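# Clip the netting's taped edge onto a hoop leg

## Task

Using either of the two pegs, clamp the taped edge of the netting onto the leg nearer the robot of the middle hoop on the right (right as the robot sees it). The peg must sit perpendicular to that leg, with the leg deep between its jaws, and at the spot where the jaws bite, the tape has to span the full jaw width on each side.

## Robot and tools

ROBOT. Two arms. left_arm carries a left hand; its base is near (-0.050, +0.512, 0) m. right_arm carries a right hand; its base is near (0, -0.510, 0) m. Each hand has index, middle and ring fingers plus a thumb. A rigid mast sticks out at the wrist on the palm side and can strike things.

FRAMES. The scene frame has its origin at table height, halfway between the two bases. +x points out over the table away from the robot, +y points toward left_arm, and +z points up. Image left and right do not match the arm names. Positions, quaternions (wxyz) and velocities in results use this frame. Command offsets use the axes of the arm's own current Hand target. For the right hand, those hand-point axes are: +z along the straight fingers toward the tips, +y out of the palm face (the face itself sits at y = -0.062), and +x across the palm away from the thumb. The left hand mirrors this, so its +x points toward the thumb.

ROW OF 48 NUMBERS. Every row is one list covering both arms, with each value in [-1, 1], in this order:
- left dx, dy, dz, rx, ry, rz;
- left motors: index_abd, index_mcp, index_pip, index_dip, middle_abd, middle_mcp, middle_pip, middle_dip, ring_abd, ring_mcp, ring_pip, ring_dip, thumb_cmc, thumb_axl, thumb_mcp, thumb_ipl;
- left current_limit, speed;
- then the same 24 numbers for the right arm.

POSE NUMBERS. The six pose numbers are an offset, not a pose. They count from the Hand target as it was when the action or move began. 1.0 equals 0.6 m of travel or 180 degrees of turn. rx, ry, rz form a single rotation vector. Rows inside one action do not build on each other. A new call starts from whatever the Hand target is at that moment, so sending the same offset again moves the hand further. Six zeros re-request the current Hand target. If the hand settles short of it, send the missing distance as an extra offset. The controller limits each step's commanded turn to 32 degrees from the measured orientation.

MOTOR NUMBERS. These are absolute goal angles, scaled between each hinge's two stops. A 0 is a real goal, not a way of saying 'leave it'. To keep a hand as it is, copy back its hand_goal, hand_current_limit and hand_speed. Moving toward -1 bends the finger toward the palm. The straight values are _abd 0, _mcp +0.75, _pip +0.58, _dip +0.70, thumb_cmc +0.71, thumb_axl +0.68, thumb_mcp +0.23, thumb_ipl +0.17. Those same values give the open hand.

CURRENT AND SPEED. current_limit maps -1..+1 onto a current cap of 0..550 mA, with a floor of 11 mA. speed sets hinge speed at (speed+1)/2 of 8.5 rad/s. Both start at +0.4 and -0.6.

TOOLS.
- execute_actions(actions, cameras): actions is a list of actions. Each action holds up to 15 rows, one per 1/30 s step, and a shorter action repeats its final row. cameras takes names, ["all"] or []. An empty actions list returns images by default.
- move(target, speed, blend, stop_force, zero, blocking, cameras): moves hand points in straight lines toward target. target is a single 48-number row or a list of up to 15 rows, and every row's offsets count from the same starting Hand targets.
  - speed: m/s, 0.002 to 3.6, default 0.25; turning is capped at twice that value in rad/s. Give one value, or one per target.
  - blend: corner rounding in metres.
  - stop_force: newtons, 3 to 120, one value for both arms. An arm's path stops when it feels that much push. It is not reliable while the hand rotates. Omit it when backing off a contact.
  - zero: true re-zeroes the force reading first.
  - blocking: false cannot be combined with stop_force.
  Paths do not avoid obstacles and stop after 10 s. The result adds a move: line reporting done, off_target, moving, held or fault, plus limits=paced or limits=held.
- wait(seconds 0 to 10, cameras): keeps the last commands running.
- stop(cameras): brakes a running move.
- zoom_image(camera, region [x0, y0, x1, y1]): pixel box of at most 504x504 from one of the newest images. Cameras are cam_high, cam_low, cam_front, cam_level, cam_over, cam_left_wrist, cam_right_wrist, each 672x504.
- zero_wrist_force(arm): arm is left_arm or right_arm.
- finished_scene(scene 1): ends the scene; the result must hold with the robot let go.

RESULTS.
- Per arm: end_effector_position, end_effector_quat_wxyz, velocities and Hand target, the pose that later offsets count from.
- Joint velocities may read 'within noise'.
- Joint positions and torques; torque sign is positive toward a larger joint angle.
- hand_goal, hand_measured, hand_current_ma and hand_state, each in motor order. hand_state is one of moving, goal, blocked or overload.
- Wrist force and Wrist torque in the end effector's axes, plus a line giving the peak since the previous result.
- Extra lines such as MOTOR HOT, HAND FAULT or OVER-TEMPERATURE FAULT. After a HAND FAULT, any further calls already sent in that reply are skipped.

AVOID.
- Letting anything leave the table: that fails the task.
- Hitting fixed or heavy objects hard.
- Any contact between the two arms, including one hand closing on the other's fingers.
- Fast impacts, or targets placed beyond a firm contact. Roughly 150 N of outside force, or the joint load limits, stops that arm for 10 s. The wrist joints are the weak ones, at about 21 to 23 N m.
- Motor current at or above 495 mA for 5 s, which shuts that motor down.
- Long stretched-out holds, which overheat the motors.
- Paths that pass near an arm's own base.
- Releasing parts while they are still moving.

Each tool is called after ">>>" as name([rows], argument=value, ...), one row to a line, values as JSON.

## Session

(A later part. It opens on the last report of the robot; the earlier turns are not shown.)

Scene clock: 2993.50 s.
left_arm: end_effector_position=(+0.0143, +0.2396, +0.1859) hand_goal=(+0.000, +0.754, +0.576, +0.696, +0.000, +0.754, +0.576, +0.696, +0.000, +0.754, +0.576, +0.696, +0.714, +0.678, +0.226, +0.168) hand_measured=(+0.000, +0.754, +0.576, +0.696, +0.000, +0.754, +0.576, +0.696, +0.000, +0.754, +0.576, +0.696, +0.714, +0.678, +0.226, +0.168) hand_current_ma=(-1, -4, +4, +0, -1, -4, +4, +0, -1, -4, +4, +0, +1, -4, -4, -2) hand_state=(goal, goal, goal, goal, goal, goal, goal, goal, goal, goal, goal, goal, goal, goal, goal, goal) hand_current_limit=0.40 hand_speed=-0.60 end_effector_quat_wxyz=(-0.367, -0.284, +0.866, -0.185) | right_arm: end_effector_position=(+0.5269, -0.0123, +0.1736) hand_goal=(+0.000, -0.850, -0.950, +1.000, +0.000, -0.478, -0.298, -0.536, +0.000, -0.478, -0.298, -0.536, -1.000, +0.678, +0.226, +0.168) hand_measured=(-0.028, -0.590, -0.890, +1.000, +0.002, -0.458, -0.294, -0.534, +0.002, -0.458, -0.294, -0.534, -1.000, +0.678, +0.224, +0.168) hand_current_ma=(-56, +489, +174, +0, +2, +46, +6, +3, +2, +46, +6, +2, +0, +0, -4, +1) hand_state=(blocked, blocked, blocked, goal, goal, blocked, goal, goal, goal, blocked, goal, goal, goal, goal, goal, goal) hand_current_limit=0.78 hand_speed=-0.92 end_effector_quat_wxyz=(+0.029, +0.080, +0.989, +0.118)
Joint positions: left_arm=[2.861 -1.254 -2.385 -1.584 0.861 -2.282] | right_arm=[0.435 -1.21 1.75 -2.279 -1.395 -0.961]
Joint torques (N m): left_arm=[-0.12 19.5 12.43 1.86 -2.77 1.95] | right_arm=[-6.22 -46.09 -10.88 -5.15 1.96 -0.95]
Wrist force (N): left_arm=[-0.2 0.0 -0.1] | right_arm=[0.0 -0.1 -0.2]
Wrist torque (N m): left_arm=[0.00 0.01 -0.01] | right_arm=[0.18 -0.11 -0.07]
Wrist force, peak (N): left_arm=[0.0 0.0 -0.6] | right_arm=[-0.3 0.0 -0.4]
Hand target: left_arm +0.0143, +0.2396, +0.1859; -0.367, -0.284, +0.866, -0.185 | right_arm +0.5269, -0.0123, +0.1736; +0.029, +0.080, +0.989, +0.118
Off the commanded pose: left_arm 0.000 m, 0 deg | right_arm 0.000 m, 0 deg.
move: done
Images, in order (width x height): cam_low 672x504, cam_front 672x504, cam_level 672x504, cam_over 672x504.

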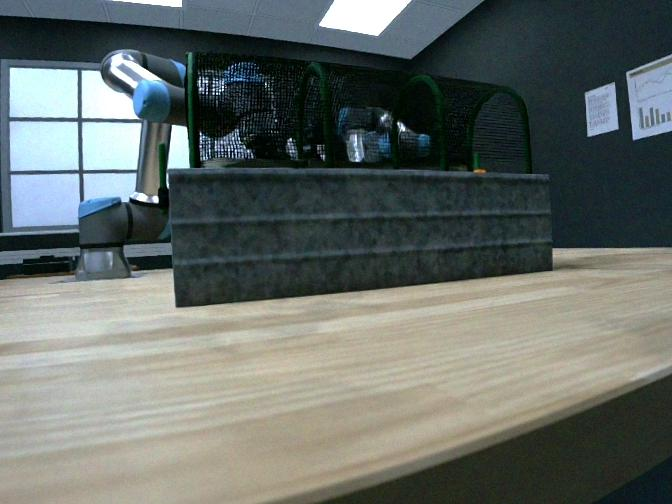

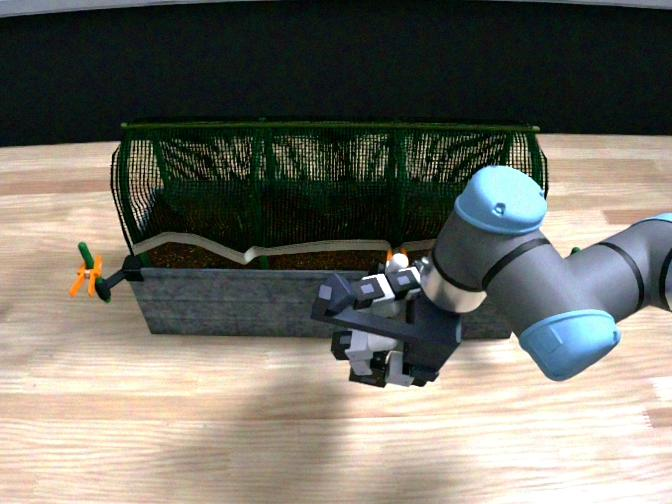

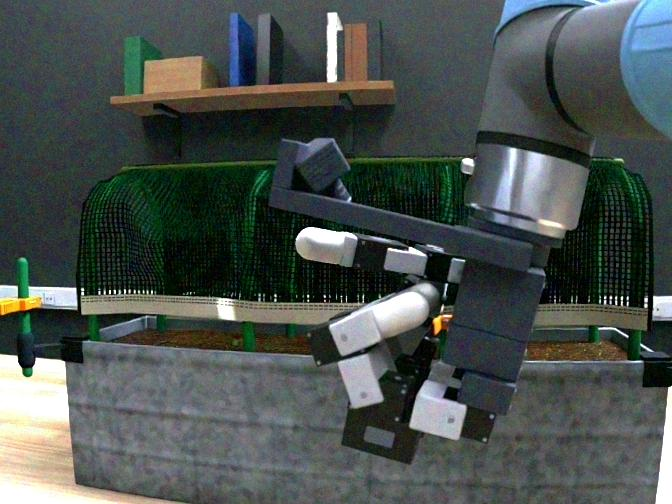

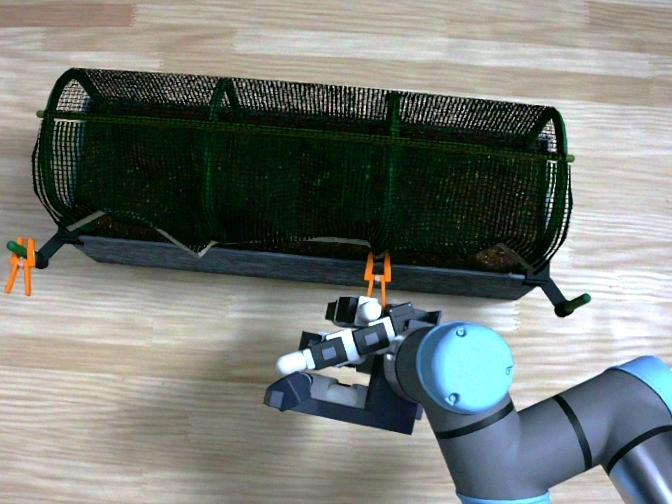

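>>> zoom_image(camera="cam_level", region=[220, 160, 300, 360])

>>> zoom_image(camera="cam_level", region=[410, 155, 490, 235])

>>> zoom_image(camera="cam_level", region=[220, 155, 300, 235])

Scaled by 2.520 from the camera's 672x504 image, which has a finer 960x720 frame.

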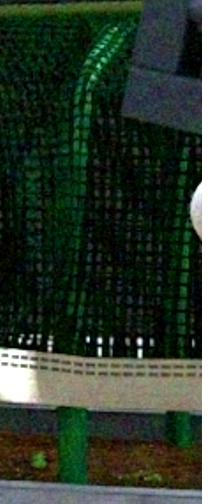

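Scaled by 6.300 from the camera's 672x504 image, which has a finer 960x720 frame.

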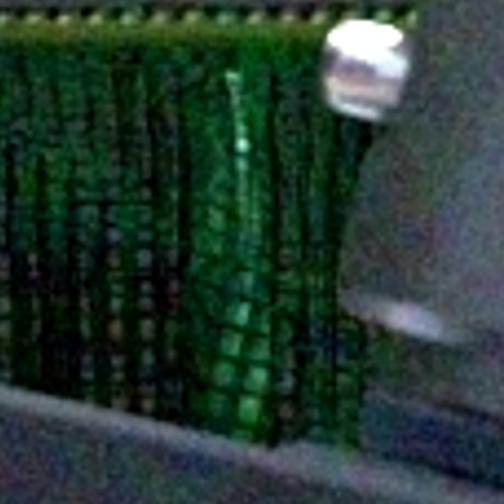

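Scaled by 6.300 from the camera's 672x504 image, which has a finer 960x720 frame.

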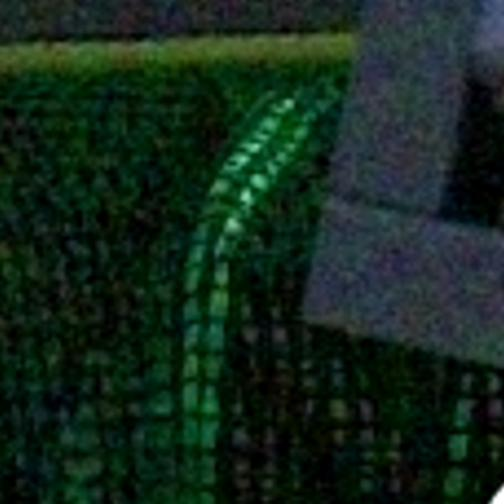

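>>> move(target=[0,0,0,0,0,0,0,0.754,0.576,0.696,0,0.754,0.576,0.696,0,0.754,0.576,0.696,0.714,0.678,0.226,0.168,0.4,-0.6,-0.01324,0.00133,0.00085,0,0,0,0,-0.85,-0.95,1,0,-0.479,-0.299,-0.536,0,-0.479,-0.299,-0.536,-1,0.678,0.226,0.168,0.78,-0.92], speed=0.012, stop_force=8, cameras=["cam_over", "cam_front", "cam_level", "cam_low"])

>>> zoom_image(camera="cam_level", region=[430, 300, 460, 345])

>>> zoom_image(camera="cam_front", region=[375, 232, 415, 272])

>>> zoom_image(camera="cam_over", region=[360, 240, 400, 280])

Scene clock: 3099.97 s.
left_arm: end_effector_position=(+0.0143, +0.2396, +0.1859) hand_goal=(+0.000, +0.754, +0.576, +0.696, +0.000, +0.754, +0.576, +0.696, +0.000, +0.754, +0.576, +0.696, +0.714, +0.678, +0.226, +0.168) hand_measured=(+0.000, +0.754, +0.576, +0.696, +0.000, +0.754, +0.576, +0.696, +0.000, +0.754, +0.576, +0.696, +0.714, +0.678, +0.226, +0.168) hand_current_ma=(-1, -4, +4, +0, -1, -4, +4, +0, -1, -4, +4, +0, +1, -4, -4, -2) hand_state=(goal, goal, goal, goal, goal, goal, goal, goal, goal, goal, goal, goal, goal, goal, goal, goal) hand_current_limit=0.40 hand_speed=-0.60 end_effector_quat_wxyz=(-0.367, -0.284, +0.866, -0.185) | right_arm: end_effector_position=(+0.5349, -0.0127, +0.1736) hand_goal=(+0.000, -0.850, -0.950, +1.000, +0.000, -0.478, -0.298, -0.536, +0.000, -0.478, -0.298, -0.536, -1.000, +0.678, +0.226, +0.168) hand_measured=(-0.028, -0.590, -0.890, +1.000, +0.002, -0.458, -0.294, -0.534, +0.002, -0.458, -0.294, -0.534, -1.000, +0.678, +0.224, +0.168) hand_current_ma=(-56, +489, +174, +0, +2, +46, +6, +3, +2, +46, +6, +2, +0, +0, -4, +1) hand_state=(blocked, blocked, blocked, goal, goal, blocked, goal, goal, goal, blocked, goal, goal, goal, goal, goal, goal) hand_current_limit=0.78 hand_speed=-0.92 end_effector_quat_wxyz=(+0.029, +0.080, +0.989, +0.118)
Joint positions: left_arm=[2.861 -1.254 -2.385 -1.584 0.861 -2.282] | right_arm=[0.428 -1.197 1.731 -2.272 -1.394 -0.967]
Joint torques (N m): left_arm=[-1.3 19.74 11.4 1.93 -2.49 1.64] | right_arm=[10.67 -47.89 -7.33 -4.19 0.13 1.15]
Wrist force (N): left_arm=[0.0 0.2 -0.1] | right_arm=[0.3 0.4 -0.1]
Wrist torque (N m): left_arm=[0.03 -0.01 0.00] | right_arm=[0.19 -0.11 -0.10]
Wrist force, peak (N): left_arm=[0.0 -0.2 -0.5] | right_arm=[0.5 0.5 -0.3]
Hand target: left_arm +0.0143, +0.2396, +0.1859; -0.367, -0.284, +0.866, -0.185 | right_arm +0.5349, -0.0127, +0.1736; +0.029, +0.080, +0.989, +0.118
Off the commanded pose: left_arm 0.000 m, 0 deg | right_arm 0.000 m, 0 deg.
move: done
Images, in order (width x height): cam_low 672x504, cam_front 672x504, cam_level 672x504, cam_over 672x504.

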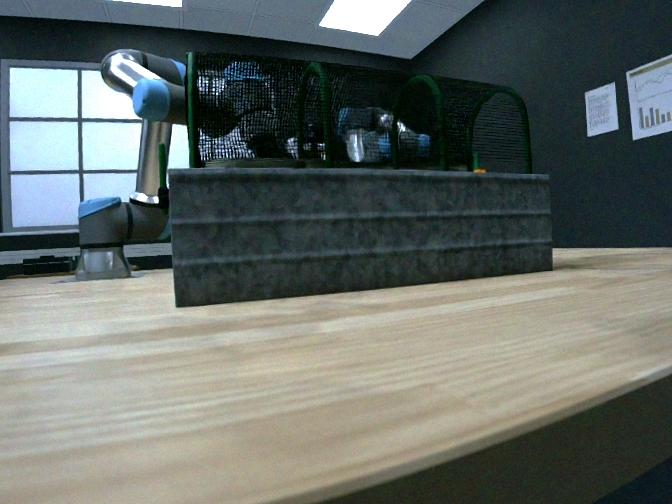

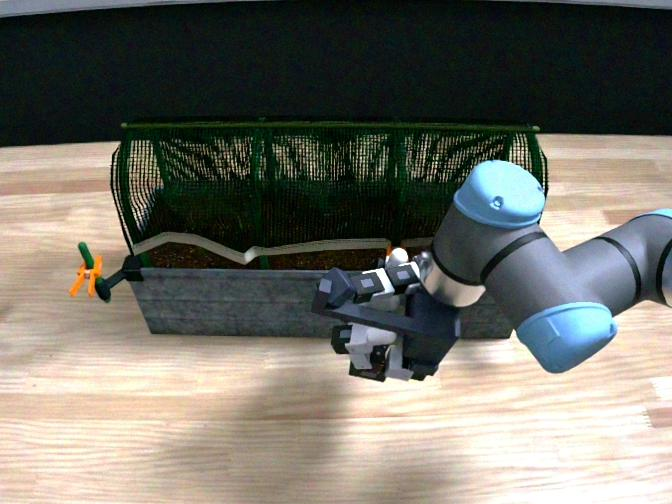

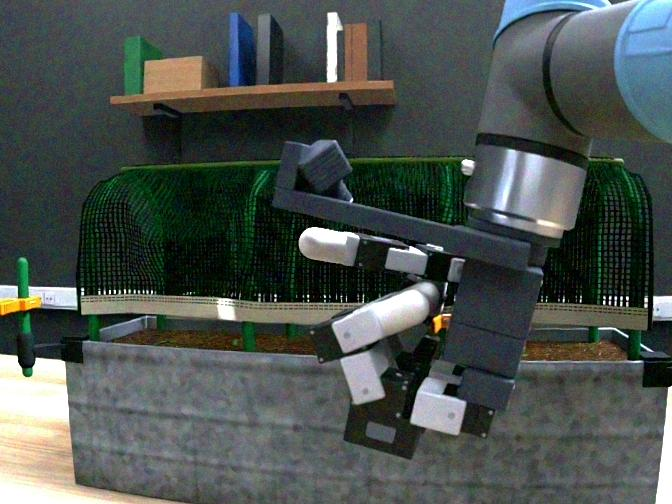

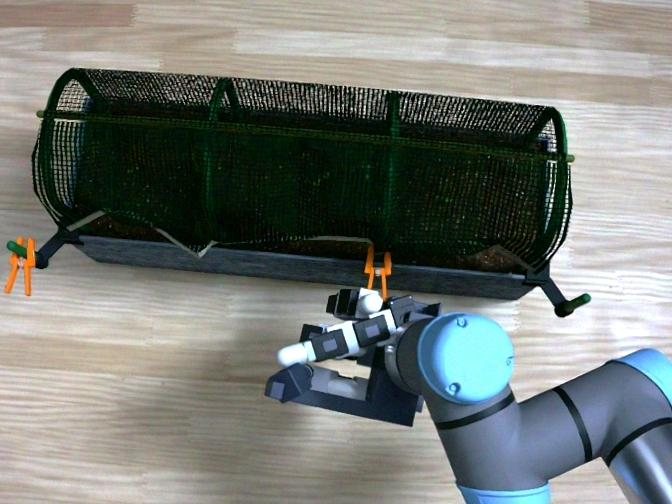

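Scaled by 11.200 from the camera's 672x504 image, which has a finer 960x720 frame.

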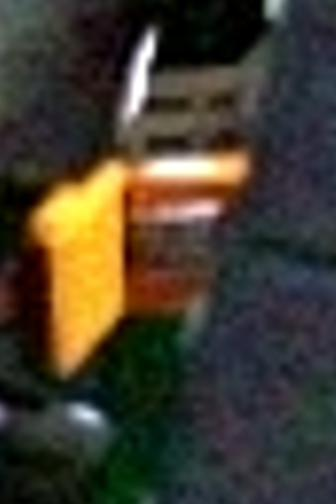

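Scaled by 12.600 from the camera's 672x504 image, which has a finer 960x720 frame.

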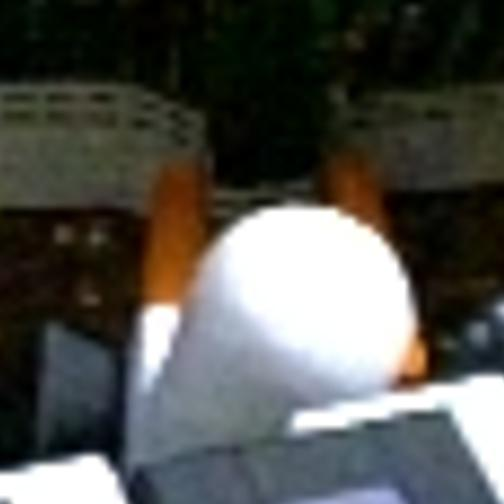

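Scaled by 12.600 from the camera's 672x504 image, which has a finer 960x720 frame.

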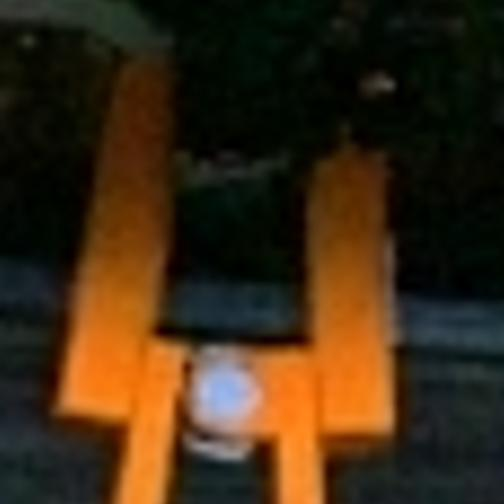

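>>> move(target=[0,0,0,0,0,0,0,0.754,0.576,0.696,0,0.754,0.576,0.696,0,0.754,0.576,0.696,0.714,0.678,0.226,0.168,0.4,-0.6,-0.00993,0.001,0.00064,0,0,0,0,-0.85,-0.95,1,0,-0.479,-0.299,-0.536,0,-0.479,-0.299,-0.536,-1,0.678,0.226,0.168,0.78,-0.92], speed=0.012, stop_force=8, cameras=["cam_over", "cam_front", "cam_level", "cam_low"])

>>> zoom_image(camera="cam_level", region=[430, 300, 460, 345])

>>> zoom_image(camera="cam_front", region=[375, 232, 415, 272])

>>> zoom_image(camera="cam_over", region=[360, 235, 400, 275])

Scene clock: 3113.67 s.
left_arm: end_effector_position=(+0.0143, +0.2396, +0.1859) hand_goal=(+0.000, +0.754, +0.576, +0.696, +0.000, +0.754, +0.576, +0.696, +0.000, +0.754, +0.576, +0.696, +0.714, +0.678, +0.226, +0.168) hand_measured=(+0.000, +0.754, +0.576, +0.696, +0.000, +0.754, +0.576, +0.696, +0.000, +0.754, +0.576, +0.696, +0.714, +0.678, +0.226, +0.168) hand_current_ma=(-1, -4, +4, +0, -1, -4, +4, +0, -1, -4, +4, +0, +1, -4, -4, -2) hand_state=(goal, goal, goal, goal, goal, goal, goal, goal, goal, goal, goal, goal, goal, goal, goal, goal) hand_current_limit=0.40 hand_speed=-0.60 end_effector_quat_wxyz=(-0.367, -0.284, +0.866, -0.185) | right_arm: end_effector_position=(+0.5409, -0.0131, +0.1736) hand_goal=(+0.000, -0.850, -0.950, +1.000, +0.000, -0.478, -0.298, -0.536, +0.000, -0.478, -0.298, -0.536, -1.000, +0.678, +0.226, +0.168) hand_measured=(-0.028, -0.590, -0.890, +1.000, +0.002, -0.458, -0.294, -0.534, +0.002, -0.458, -0.294, -0.534, -1.000, +0.678, +0.224, +0.168) hand_current_ma=(-56, +490, +174, +0, +2, +46, +6, +3, +2, +46, +6, +2, +0, +0, -4, +1) hand_state=(blocked, blocked, blocked, goal, goal, blocked, goal, goal, goal, blocked, goal, goal, goal, goal, goal, goal) hand_current_limit=0.78 hand_speed=-0.92 end_effector_quat_wxyz=(+0.029, +0.080, +0.989, +0.118)
Joint positions: left_arm=[2.861 -1.254 -2.385 -1.584 0.861 -2.282] | right_arm=[0.424 -1.188 1.717 -2.267 -1.393 -0.972]
Joint torques (N m): left_arm=[-0.75 20.2 12.21 1.92 -2.57 2.18] | right_arm=[9.48 -49.68 -7.51 -5.17 -0.39 1.22]
Wrist force (N): left_arm=[-0.1 0.2 0.1] | right_arm=[2.8 0.2 0.1]
Wrist torque (N m): left_arm=[0.00 0.01 -0.01] | right_arm=[0.18 -0.25 0.05]
Wrist force, peak (N): left_arm=[-0.3 -0.1 -0.4] | right_arm=[2.8 0.4 -0.5]
Hand target: left_arm +0.0143, +0.2396, +0.1859; -0.367, -0.284, +0.866, -0.185 | right_arm +0.5409, -0.0131, +0.1736; +0.029, +0.080, +0.989, +0.118
Off the commanded pose: left_arm 0.000 m, 0 deg | right_arm 0.000 m, 0 deg.
move: done
Images, in order (width x height): cam_low 672x504, cam_front 672x504, cam_level 672x504, cam_over 672x504.

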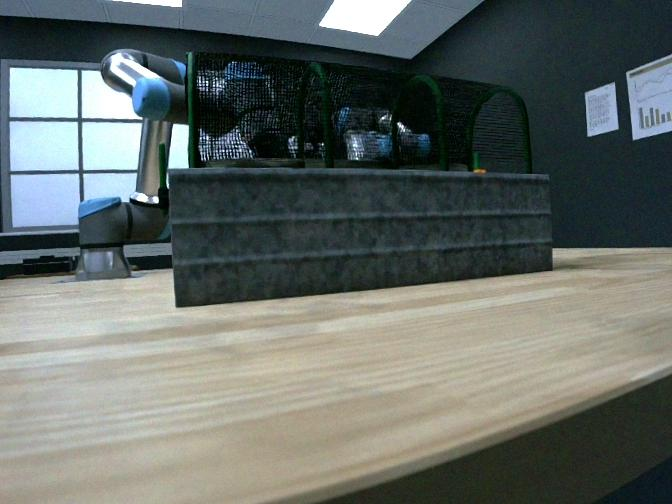

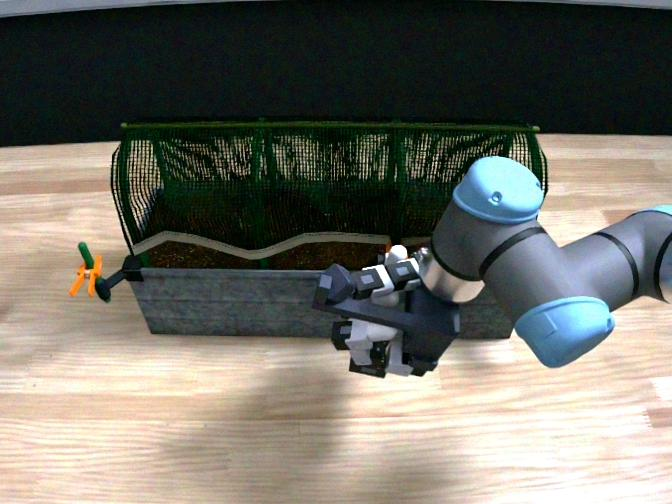

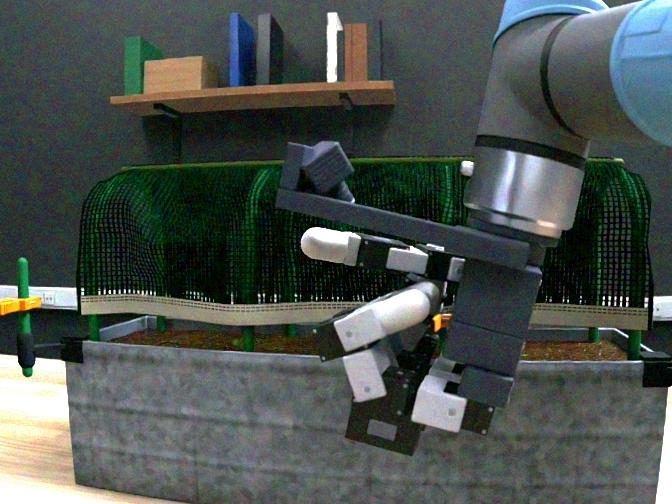

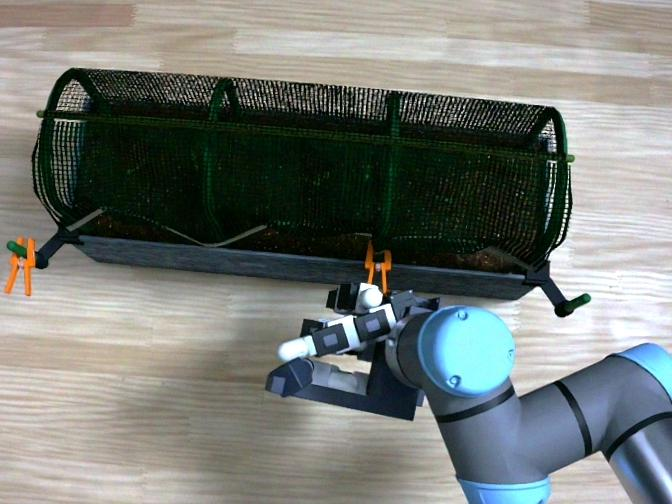

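Scaled by 11.200 from the camera's 672x504 image, which has a finer 960x720 frame.

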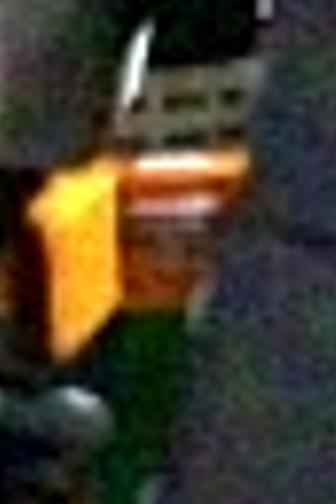

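Scaled by 12.600 from the camera's 672x504 image, which has a finer 960x720 frame.

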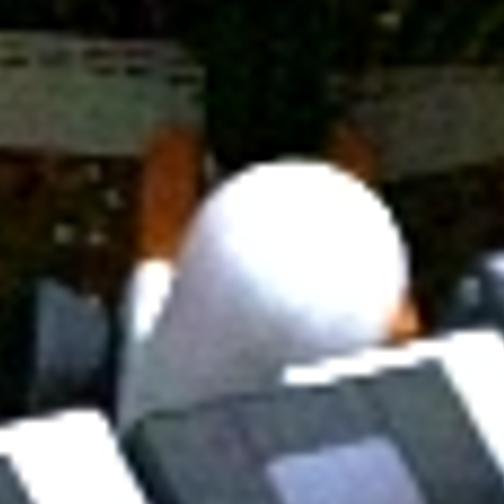

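Scaled by 12.600 from the camera's 672x504 image, which has a finer 960x720 frame.

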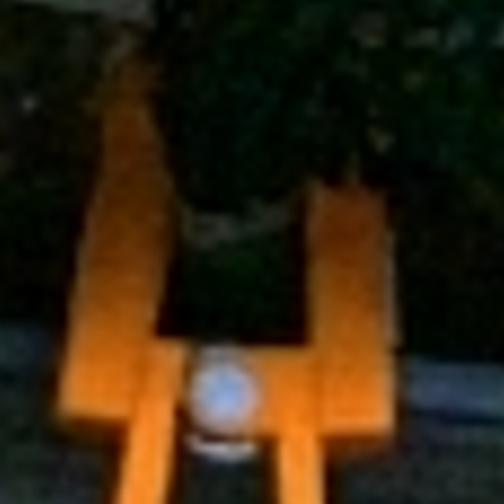

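>>> move(target=[0,0,0,0,0,0,0,0.754,0.576,0.696,0,0.754,0.576,0.696,0,0.754,0.576,0.696,0.714,0.678,0.226,0.168,0.4,-0.6,-0.00668,0.00109,-0.00118,0,0,0,0,-0.85,-0.95,1,0,-0.479,-0.299,-0.536,0,-0.479,-0.299,-0.536,-1,0.678,0.226,0.168,0.78,-0.92], speed=0.012, stop_force=8, cameras=["cam_over", "cam_front", "cam_level", "cam_low"])

>>> zoom_image(camera="cam_level", region=[430, 300, 460, 345])

>>> zoom_image(camera="cam_front", region=[375, 227, 415, 267])

>>> zoom_image(camera="cam_over", region=[360, 230, 400, 270])

Scene clock: 3147.50 s.
left_arm: end_effector_position=(+0.0143, +0.2396, +0.1859) hand_goal=(+0.000, +0.754, +0.576, +0.696, +0.000, +0.754, +0.576, +0.696, +0.000, +0.754, +0.576, +0.696, +0.714, +0.678, +0.226, +0.168) hand_measured=(+0.000, +0.754, +0.576, +0.696, +0.000, +0.754, +0.576, +0.696, +0.000, +0.754, +0.576, +0.696, +0.714, +0.678, +0.226, +0.168) hand_current_ma=(-1, -4, +4, +0, -1, -4, +4, +0, -1, -4, +4, +0, +1, -4, -4, -2) hand_state=(goal, goal, goal, goal, goal, goal, goal, goal, goal, goal, goal, goal, goal, goal, goal, goal) hand_current_limit=0.40 hand_speed=-0.60 end_effector_quat_wxyz=(-0.367, -0.284, +0.866, -0.185) | right_arm: end_effector_position=(+0.5449, -0.0133, +0.1746) hand_goal=(+0.000, -0.850, -0.950, +1.000, +0.000, -0.478, -0.298, -0.536, +0.000, -0.478, -0.298, -0.536, -1.000, +0.678, +0.226, +0.168) hand_measured=(-0.028, -0.590, -0.890, +1.000, +0.002, -0.458, -0.294, -0.534, +0.002, -0.458, -0.294, -0.534, -1.000, +0.678, +0.224, +0.168) hand_current_ma=(-56, +489, +174, +0, +2, +46, +6, +3, +2, +46, +6, +2, +0, +0, -4, +1) hand_state=(blocked, blocked, blocked, goal, goal, blocked, goal, goal, goal, blocked, goal, goal, goal, goal, goal, goal) hand_current_limit=0.78 hand_speed=-0.92 end_effector_quat_wxyz=(+0.029, +0.080, +0.989, +0.118)
Joint positions: left_arm=[2.861 -1.254 -2.385 -1.584 0.861 -2.282] | right_arm=[0.421 -1.182 1.706 -2.261 -1.393 -0.975]
Joint torques (N m): left_arm=[-0.58 19.99 11.64 2.02 -2.73 1.97] | right_arm=[-5.27 -47.79 -9.66 -5.41 -0.89 1.88]
Wrist force (N): left_arm=[0.1 -0.1 -0.3] | right_arm=[6.6 -0.1 -1.1]
Wrist torque (N m): left_arm=[0.00 -0.02 0.01] | right_arm=[0.19 -0.43 0.27]
Wrist force, peak (N): left_arm=[0.1 0.4 -0.5] | right_arm=[7.0 -0.9 -0.8]
Hand target: left_arm +0.0143, +0.2396, +0.1859; -0.367, -0.284, +0.866, -0.185 | right_arm +0.5449, -0.0132, +0.1746; +0.029, +0.080, +0.989, +0.118
Off the commanded pose: left_arm 0.000 m, 0 deg | right_arm 0.000 m, 0 deg.
move: done
Images, in order (width x height): cam_low 672x504, cam_front 672x504, cam_level 672x504, cam_over 672x504.

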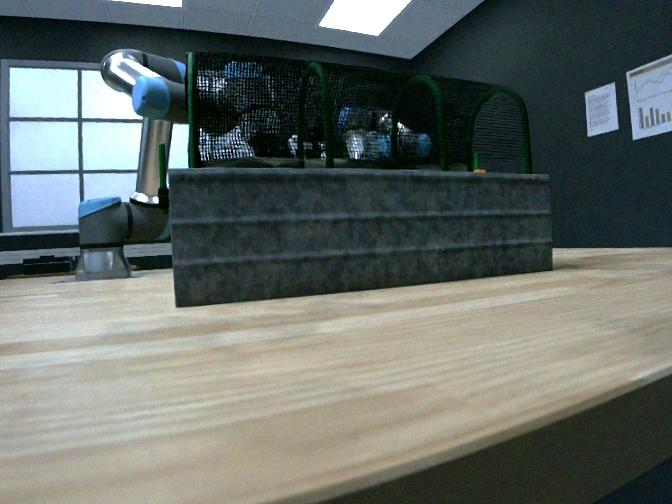

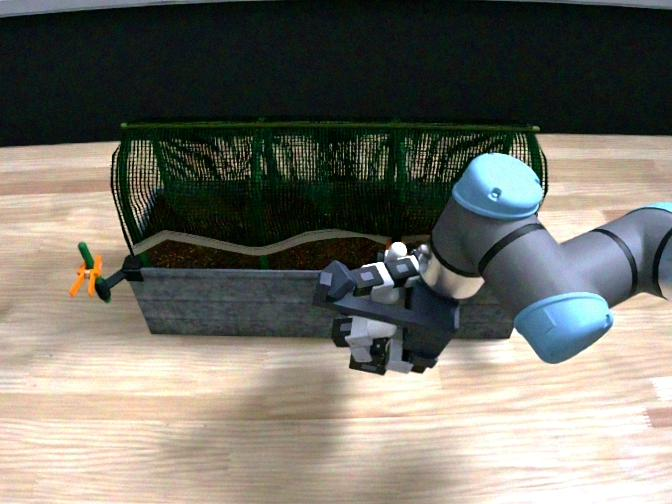

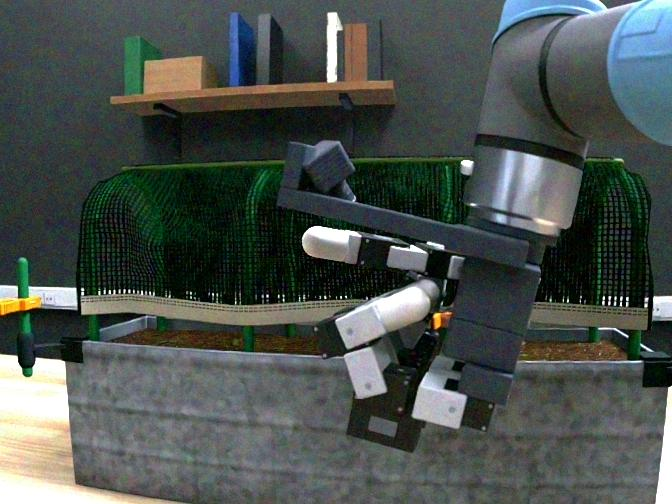

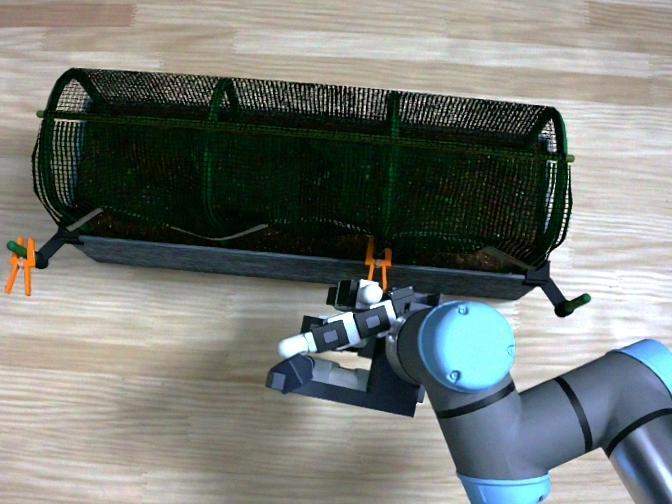

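Scaled by 11.200 from the camera's 672x504 image, which has a finer 960x720 frame.

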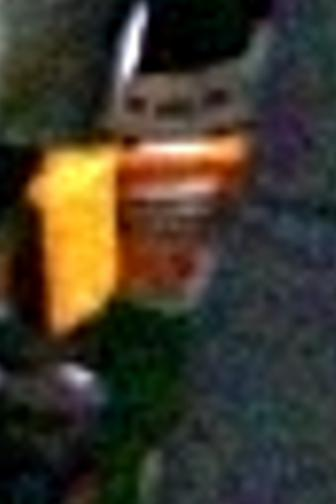

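Scaled by 12.600 from the camera's 672x504 image, which has a finer 960x720 frame.

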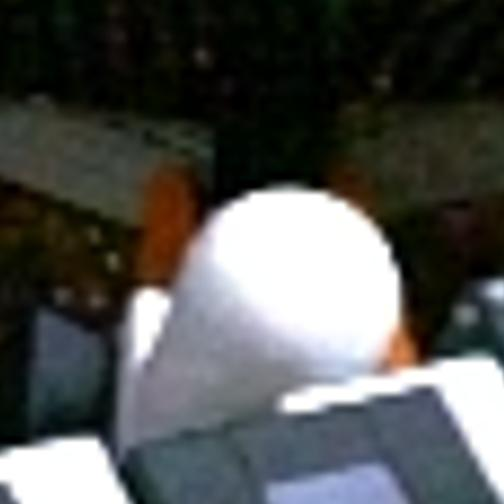

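Scaled by 12.600 from the camera's 672x504 image, which has a finer 960x720 frame.

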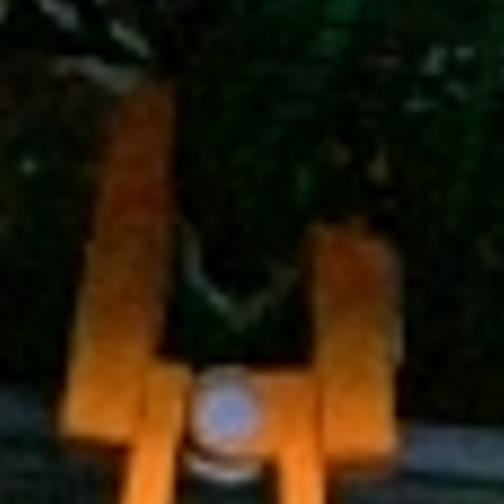

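>>> move(target=[0,0,0,0,0,0,0,0.754,0.576,0.696,0,0.754,0.576,0.696,0,0.754,0.576,0.696,0.714,0.678,0.226,0.168,0.4,-0.6,-0.00496,0.0005,0.00032,0,0,0,0,-0.85,-0.95,1,0,-0.479,-0.299,-0.536,0,-0.479,-0.299,-0.536,-1,0.678,0.226,0.168,0.78,-0.92], speed=0.008, stop_force=7, cameras=["cam_over", "cam_front", "cam_level", "cam_low"])

>>> zoom_image(camera="cam_level", region=[430, 300, 460, 345])

>>> zoom_image(camera="cam_front", region=[375, 227, 415, 267])

>>> zoom_image(camera="cam_over", region=[360, 230, 400, 270])

Scene clock: 3187.27 s.
left_arm: end_effector_position=(+0.0143, +0.2396, +0.1859) hand_goal=(+0.000, +0.754, +0.576, +0.696, +0.000, +0.754, +0.576, +0.696, +0.000, +0.754, +0.576, +0.696, +0.714, +0.678, +0.226, +0.168) hand_measured=(+0.000, +0.754, +0.576, +0.696, +0.000, +0.754, +0.576, +0.696, +0.000, +0.754, +0.576, +0.696, +0.714, +0.678, +0.226, +0.168) hand_current_ma=(-1, -4, +4, +0, -1, -4, +4, +0, -1, -4, +4, +0, +1, -4, -4, -2) hand_state=(goal, goal, goal, goal, goal, goal, goal, goal, goal, goal, goal, goal, goal, goal, goal, goal) hand_current_limit=0.40 hand_speed=-0.60 end_effector_quat_wxyz=(-0.367, -0.284, +0.866, -0.185) | right_arm: end_effector_position=(+0.5479, -0.0134, +0.1746) hand_goal=(+0.000, -0.850, -0.950, +1.000, +0.000, -0.478, -0.298, -0.536, +0.000, -0.478, -0.298, -0.536, -1.000, +0.678, +0.226, +0.168) hand_measured=(-0.028, -0.590, -0.890, +1.000, +0.002, -0.458, -0.294, -0.534, +0.002, -0.458, -0.294, -0.534, -1.000, +0.678, +0.224, +0.168) hand_current_ma=(-56, +489, +174, +0, +2, +46, +6, +3, +2, +46, +6, +2, +0, +0, -4, +1) hand_state=(blocked, blocked, blocked, goal, goal, blocked, goal, goal, goal, blocked, goal, goal, goal, goal, goal, goal) hand_current_limit=0.78 hand_speed=-0.92 end_effector_quat_wxyz=(+0.029, +0.080, +0.989, +0.118)
Joint positions: left_arm=[2.861 -1.254 -2.385 -1.584 0.861 -2.282] | right_arm=[0.418 -1.178 1.698 -2.258 -1.392 -0.977]
Joint torques (N m): left_arm=[0.11 19.98 12.09 1.82 -2.79 1.83] | right_arm=[-10.2 -36.02 -11.41 -4.49 0.5 0.63]
Wrist force (N): left_arm=[0.2 0.2 -0.4] | right_arm=[8.6 0.1 -1.2]
Wrist torque (N m): left_arm=[0.05 -0.03 0.01] | right_arm=[0.22 -0.55 0.36]
Wrist force, peak (N): left_arm=[-0.1 0.2 -0.5] | right_arm=[8.8 -0.2 -1.0]
Hand target: left_arm +0.0143, +0.2396, +0.1859; -0.367, -0.284, +0.866, -0.185 | right_arm +0.5479, -0.0134, +0.1746; +0.029, +0.080, +0.989, +0.118
Off the commanded pose: left_arm 0.000 m, 0 deg | right_arm 0.000 m, 0 deg.
move: done
Images, in order (width x height): cam_low 672x504, cam_front 672x504, cam_level 672x504, cam_over 672x504.

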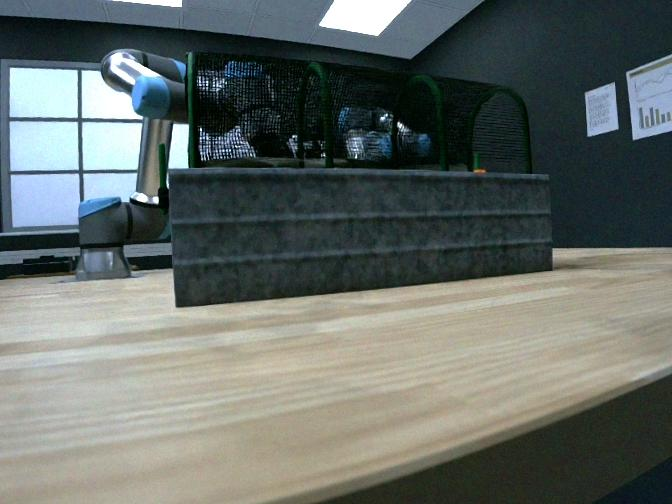

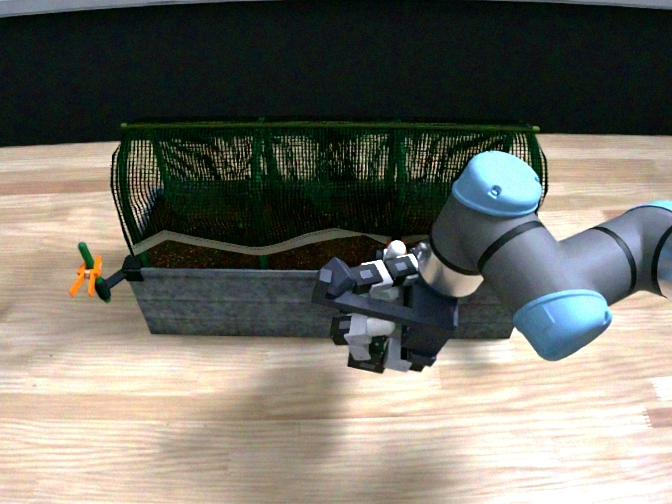

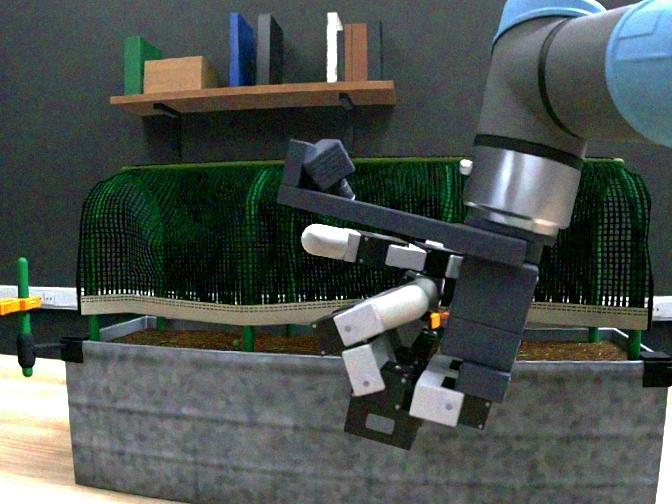

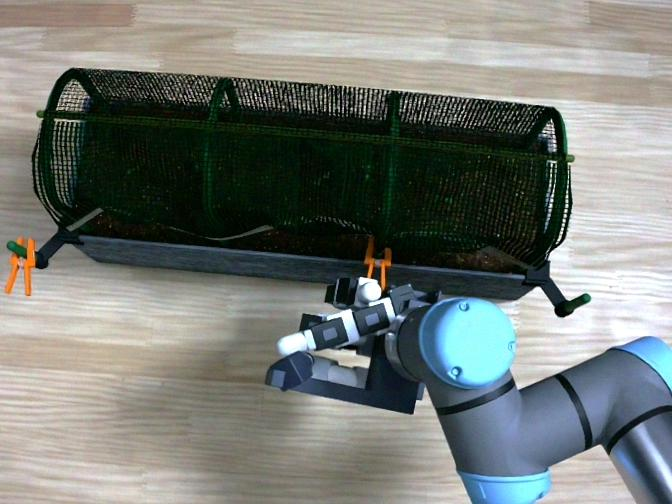

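Scaled by 11.200 from the camera's 672x504 image, which has a finer 960x720 frame.

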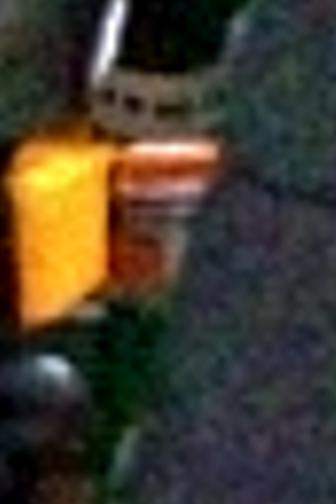

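Scaled by 12.600 from the camera's 672x504 image, which has a finer 960x720 frame.

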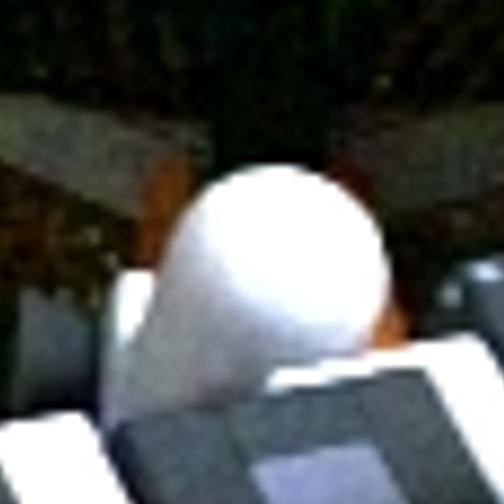

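Scaled by 12.600 from the camera's 672x504 image, which has a finer 960x720 frame.

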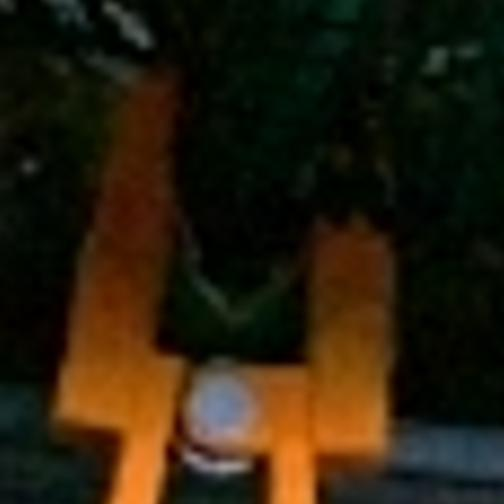

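>>> zoom_image(camera="cam_level", region=[426, 304, 452, 336])

>>> zoom_image(camera="cam_over", region=[350, 230, 400, 300])

>>> zoom_image(camera="cam_front", region=[340, 215, 460, 275])

Scaled by 15.750 from the camera's 672x504 image, which has a finer 960x720 frame.

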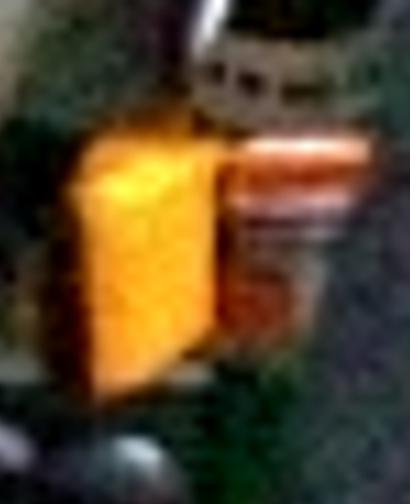

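Scaled by 7.200 from the camera's 672x504 image, which has a finer 960x720 frame.

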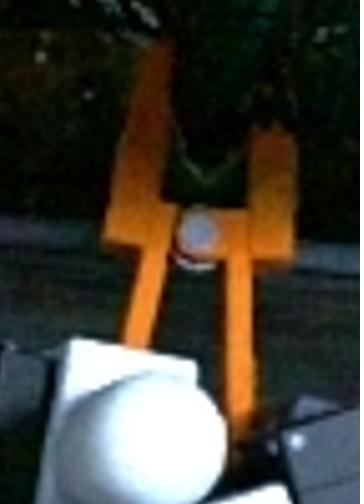

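Scaled by 4.200 from the camera's 672x504 image, which has a finer 960x720 frame.

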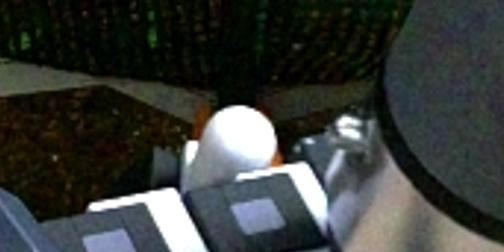

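>>> move(target=[0,0,0,0,0,0,0,0.754,0.576,0.696,0,0.754,0.576,0.696,0,0.754,0.576,0.696,0.714,0.678,0.226,0.168,0.4,-0.6,0,0,0,0,0,0,0,-0.61,-0.82,1,0,-0.479,-0.299,-0.536,0,-0.479,-0.299,-0.536,-1,0.678,0.226,0.168,0.78,-0.98], speed=0.008, cameras=["cam_over", "cam_front", "cam_level"])

>>> zoom_image(camera="cam_level", region=[426, 304, 452, 336])

>>> zoom_image(camera="cam_over", region=[350, 230, 400, 300])

>>> zoom_image(camera="cam_front", region=[375, 227, 415, 267])

Scene clock: 3254.47 s.
left_arm: end_effector_position=(+0.0143, +0.2396, +0.1859) hand_goal=(+0.000, +0.754, +0.576, +0.696, +0.000, +0.754, +0.576, +0.696, +0.000, +0.754, +0.576, +0.696, +0.714, +0.678, +0.226, +0.168) hand_measured=(+0.000, +0.754, +0.576, +0.696, +0.000, +0.754, +0.576, +0.696, +0.000, +0.754, +0.576, +0.696, +0.714, +0.678, +0.226, +0.168) hand_current_ma=(-1, -4, +4, +0, -1, -4, +4, +0, -1, -4, +4, +0, +1, -4, -4, -2) hand_state=(goal, goal, goal, goal, goal, goal, goal, goal, goal, goal, goal, goal, goal, goal, goal, goal) hand_current_limit=0.40 hand_speed=-0.60 end_effector_quat_wxyz=(-0.367, -0.284, +0.866, -0.185) | right_arm: end_effector_position=(+0.5479, -0.0134, +0.1746) hand_goal=(+0.000, -0.610, -0.820, +1.000, +0.000, -0.478, -0.298, -0.536, +0.000, -0.478, -0.298, -0.536, -1.000, +0.678, +0.226, +0.168) hand_measured=(-0.028, -0.590, -0.890, +1.000, +0.002, -0.458, -0.294, -0.534, +0.002, -0.458, -0.294, -0.534, -1.000, +0.678, +0.224, +0.168) hand_current_ma=(-56, +330, +61, +0, +2, +46, +6, +3, +2, +46, +6, +2, +0, +0, -4, +1) hand_state=(blocked, moving, moving, goal, goal, blocked, goal, goal, goal, blocked, goal, goal, goal, goal, goal, goal) hand_current_limit=0.78 hand_speed=-0.98 end_effector_quat_wxyz=(+0.029, +0.080, +0.989, +0.118)
Joint positions: left_arm=[2.861 -1.254 -2.385 -1.584 0.861 -2.282] | right_arm=[0.418 -1.178 1.699 -2.258 -1.392 -0.977]
Joint torques (N m): left_arm=[-0.39 20.24 11.06 1.71 -2.78 1.88] | right_arm=[6.5 -49.56 -8.78 -5.46 -0.89 1.67]
Wrist force (N): left_arm=[0.2 0.3 0.1] | right_arm=[8.7 0.2 -1.4]
Wrist torque (N m): left_arm=[0.02 -0.02 0.00] | right_arm=[0.21 -0.56 0.37]
Wrist force, peak (N): left_arm=[-0.2 0.0 -0.4] | right_arm=[8.8 0.1 -1.8]
Hand target: left_arm +0.0143, +0.2396, +0.1859; -0.367, -0.284, +0.866, -0.185 | right_arm +0.5479, -0.0134, +0.1746; +0.029, +0.080, +0.989, +0.118
Off the commanded pose: left_arm 0.000 m, 0 deg | right_arm 0.000 m, 0 deg.
move: done
Images, in order (width x height): cam_front 672x504, cam_level 672x504, cam_over 672x504.

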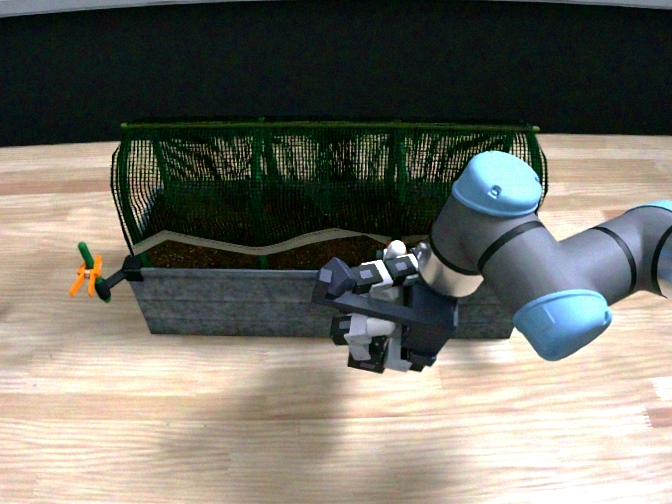

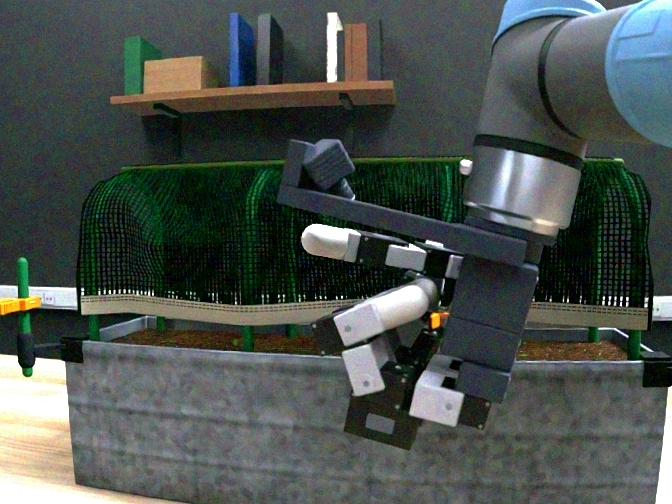

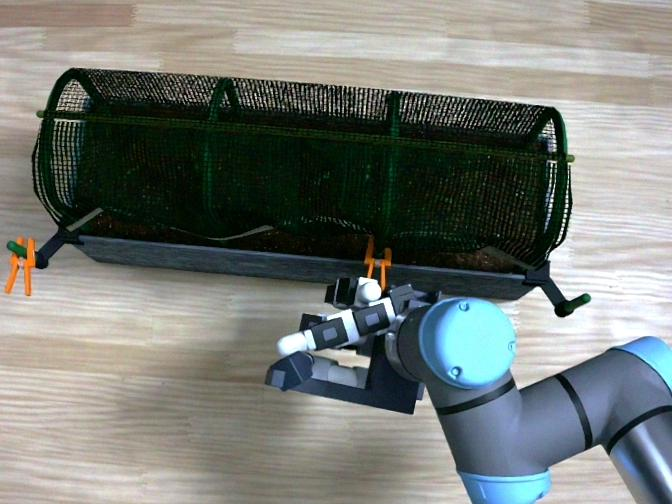

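Scaled by 15.750 from the camera's 672x504 image, which has a finer 960x720 frame.

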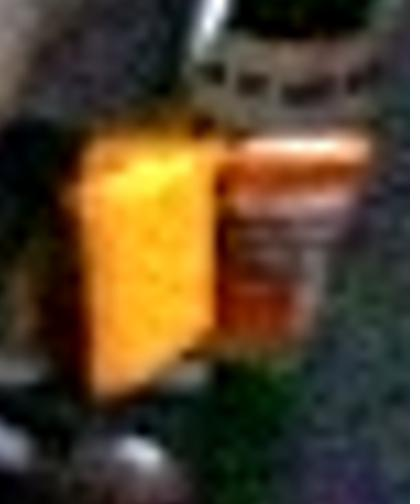

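Scaled by 7.200 from the camera's 672x504 image, which has a finer 960x720 frame.

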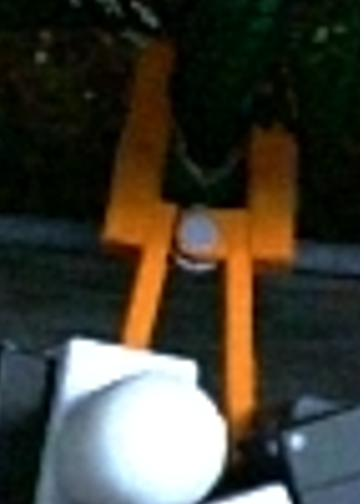

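Scaled by 12.600 from the camera's 672x504 image, which has a finer 960x720 frame.

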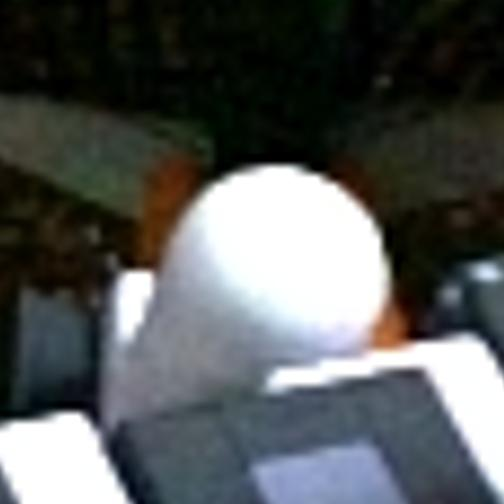

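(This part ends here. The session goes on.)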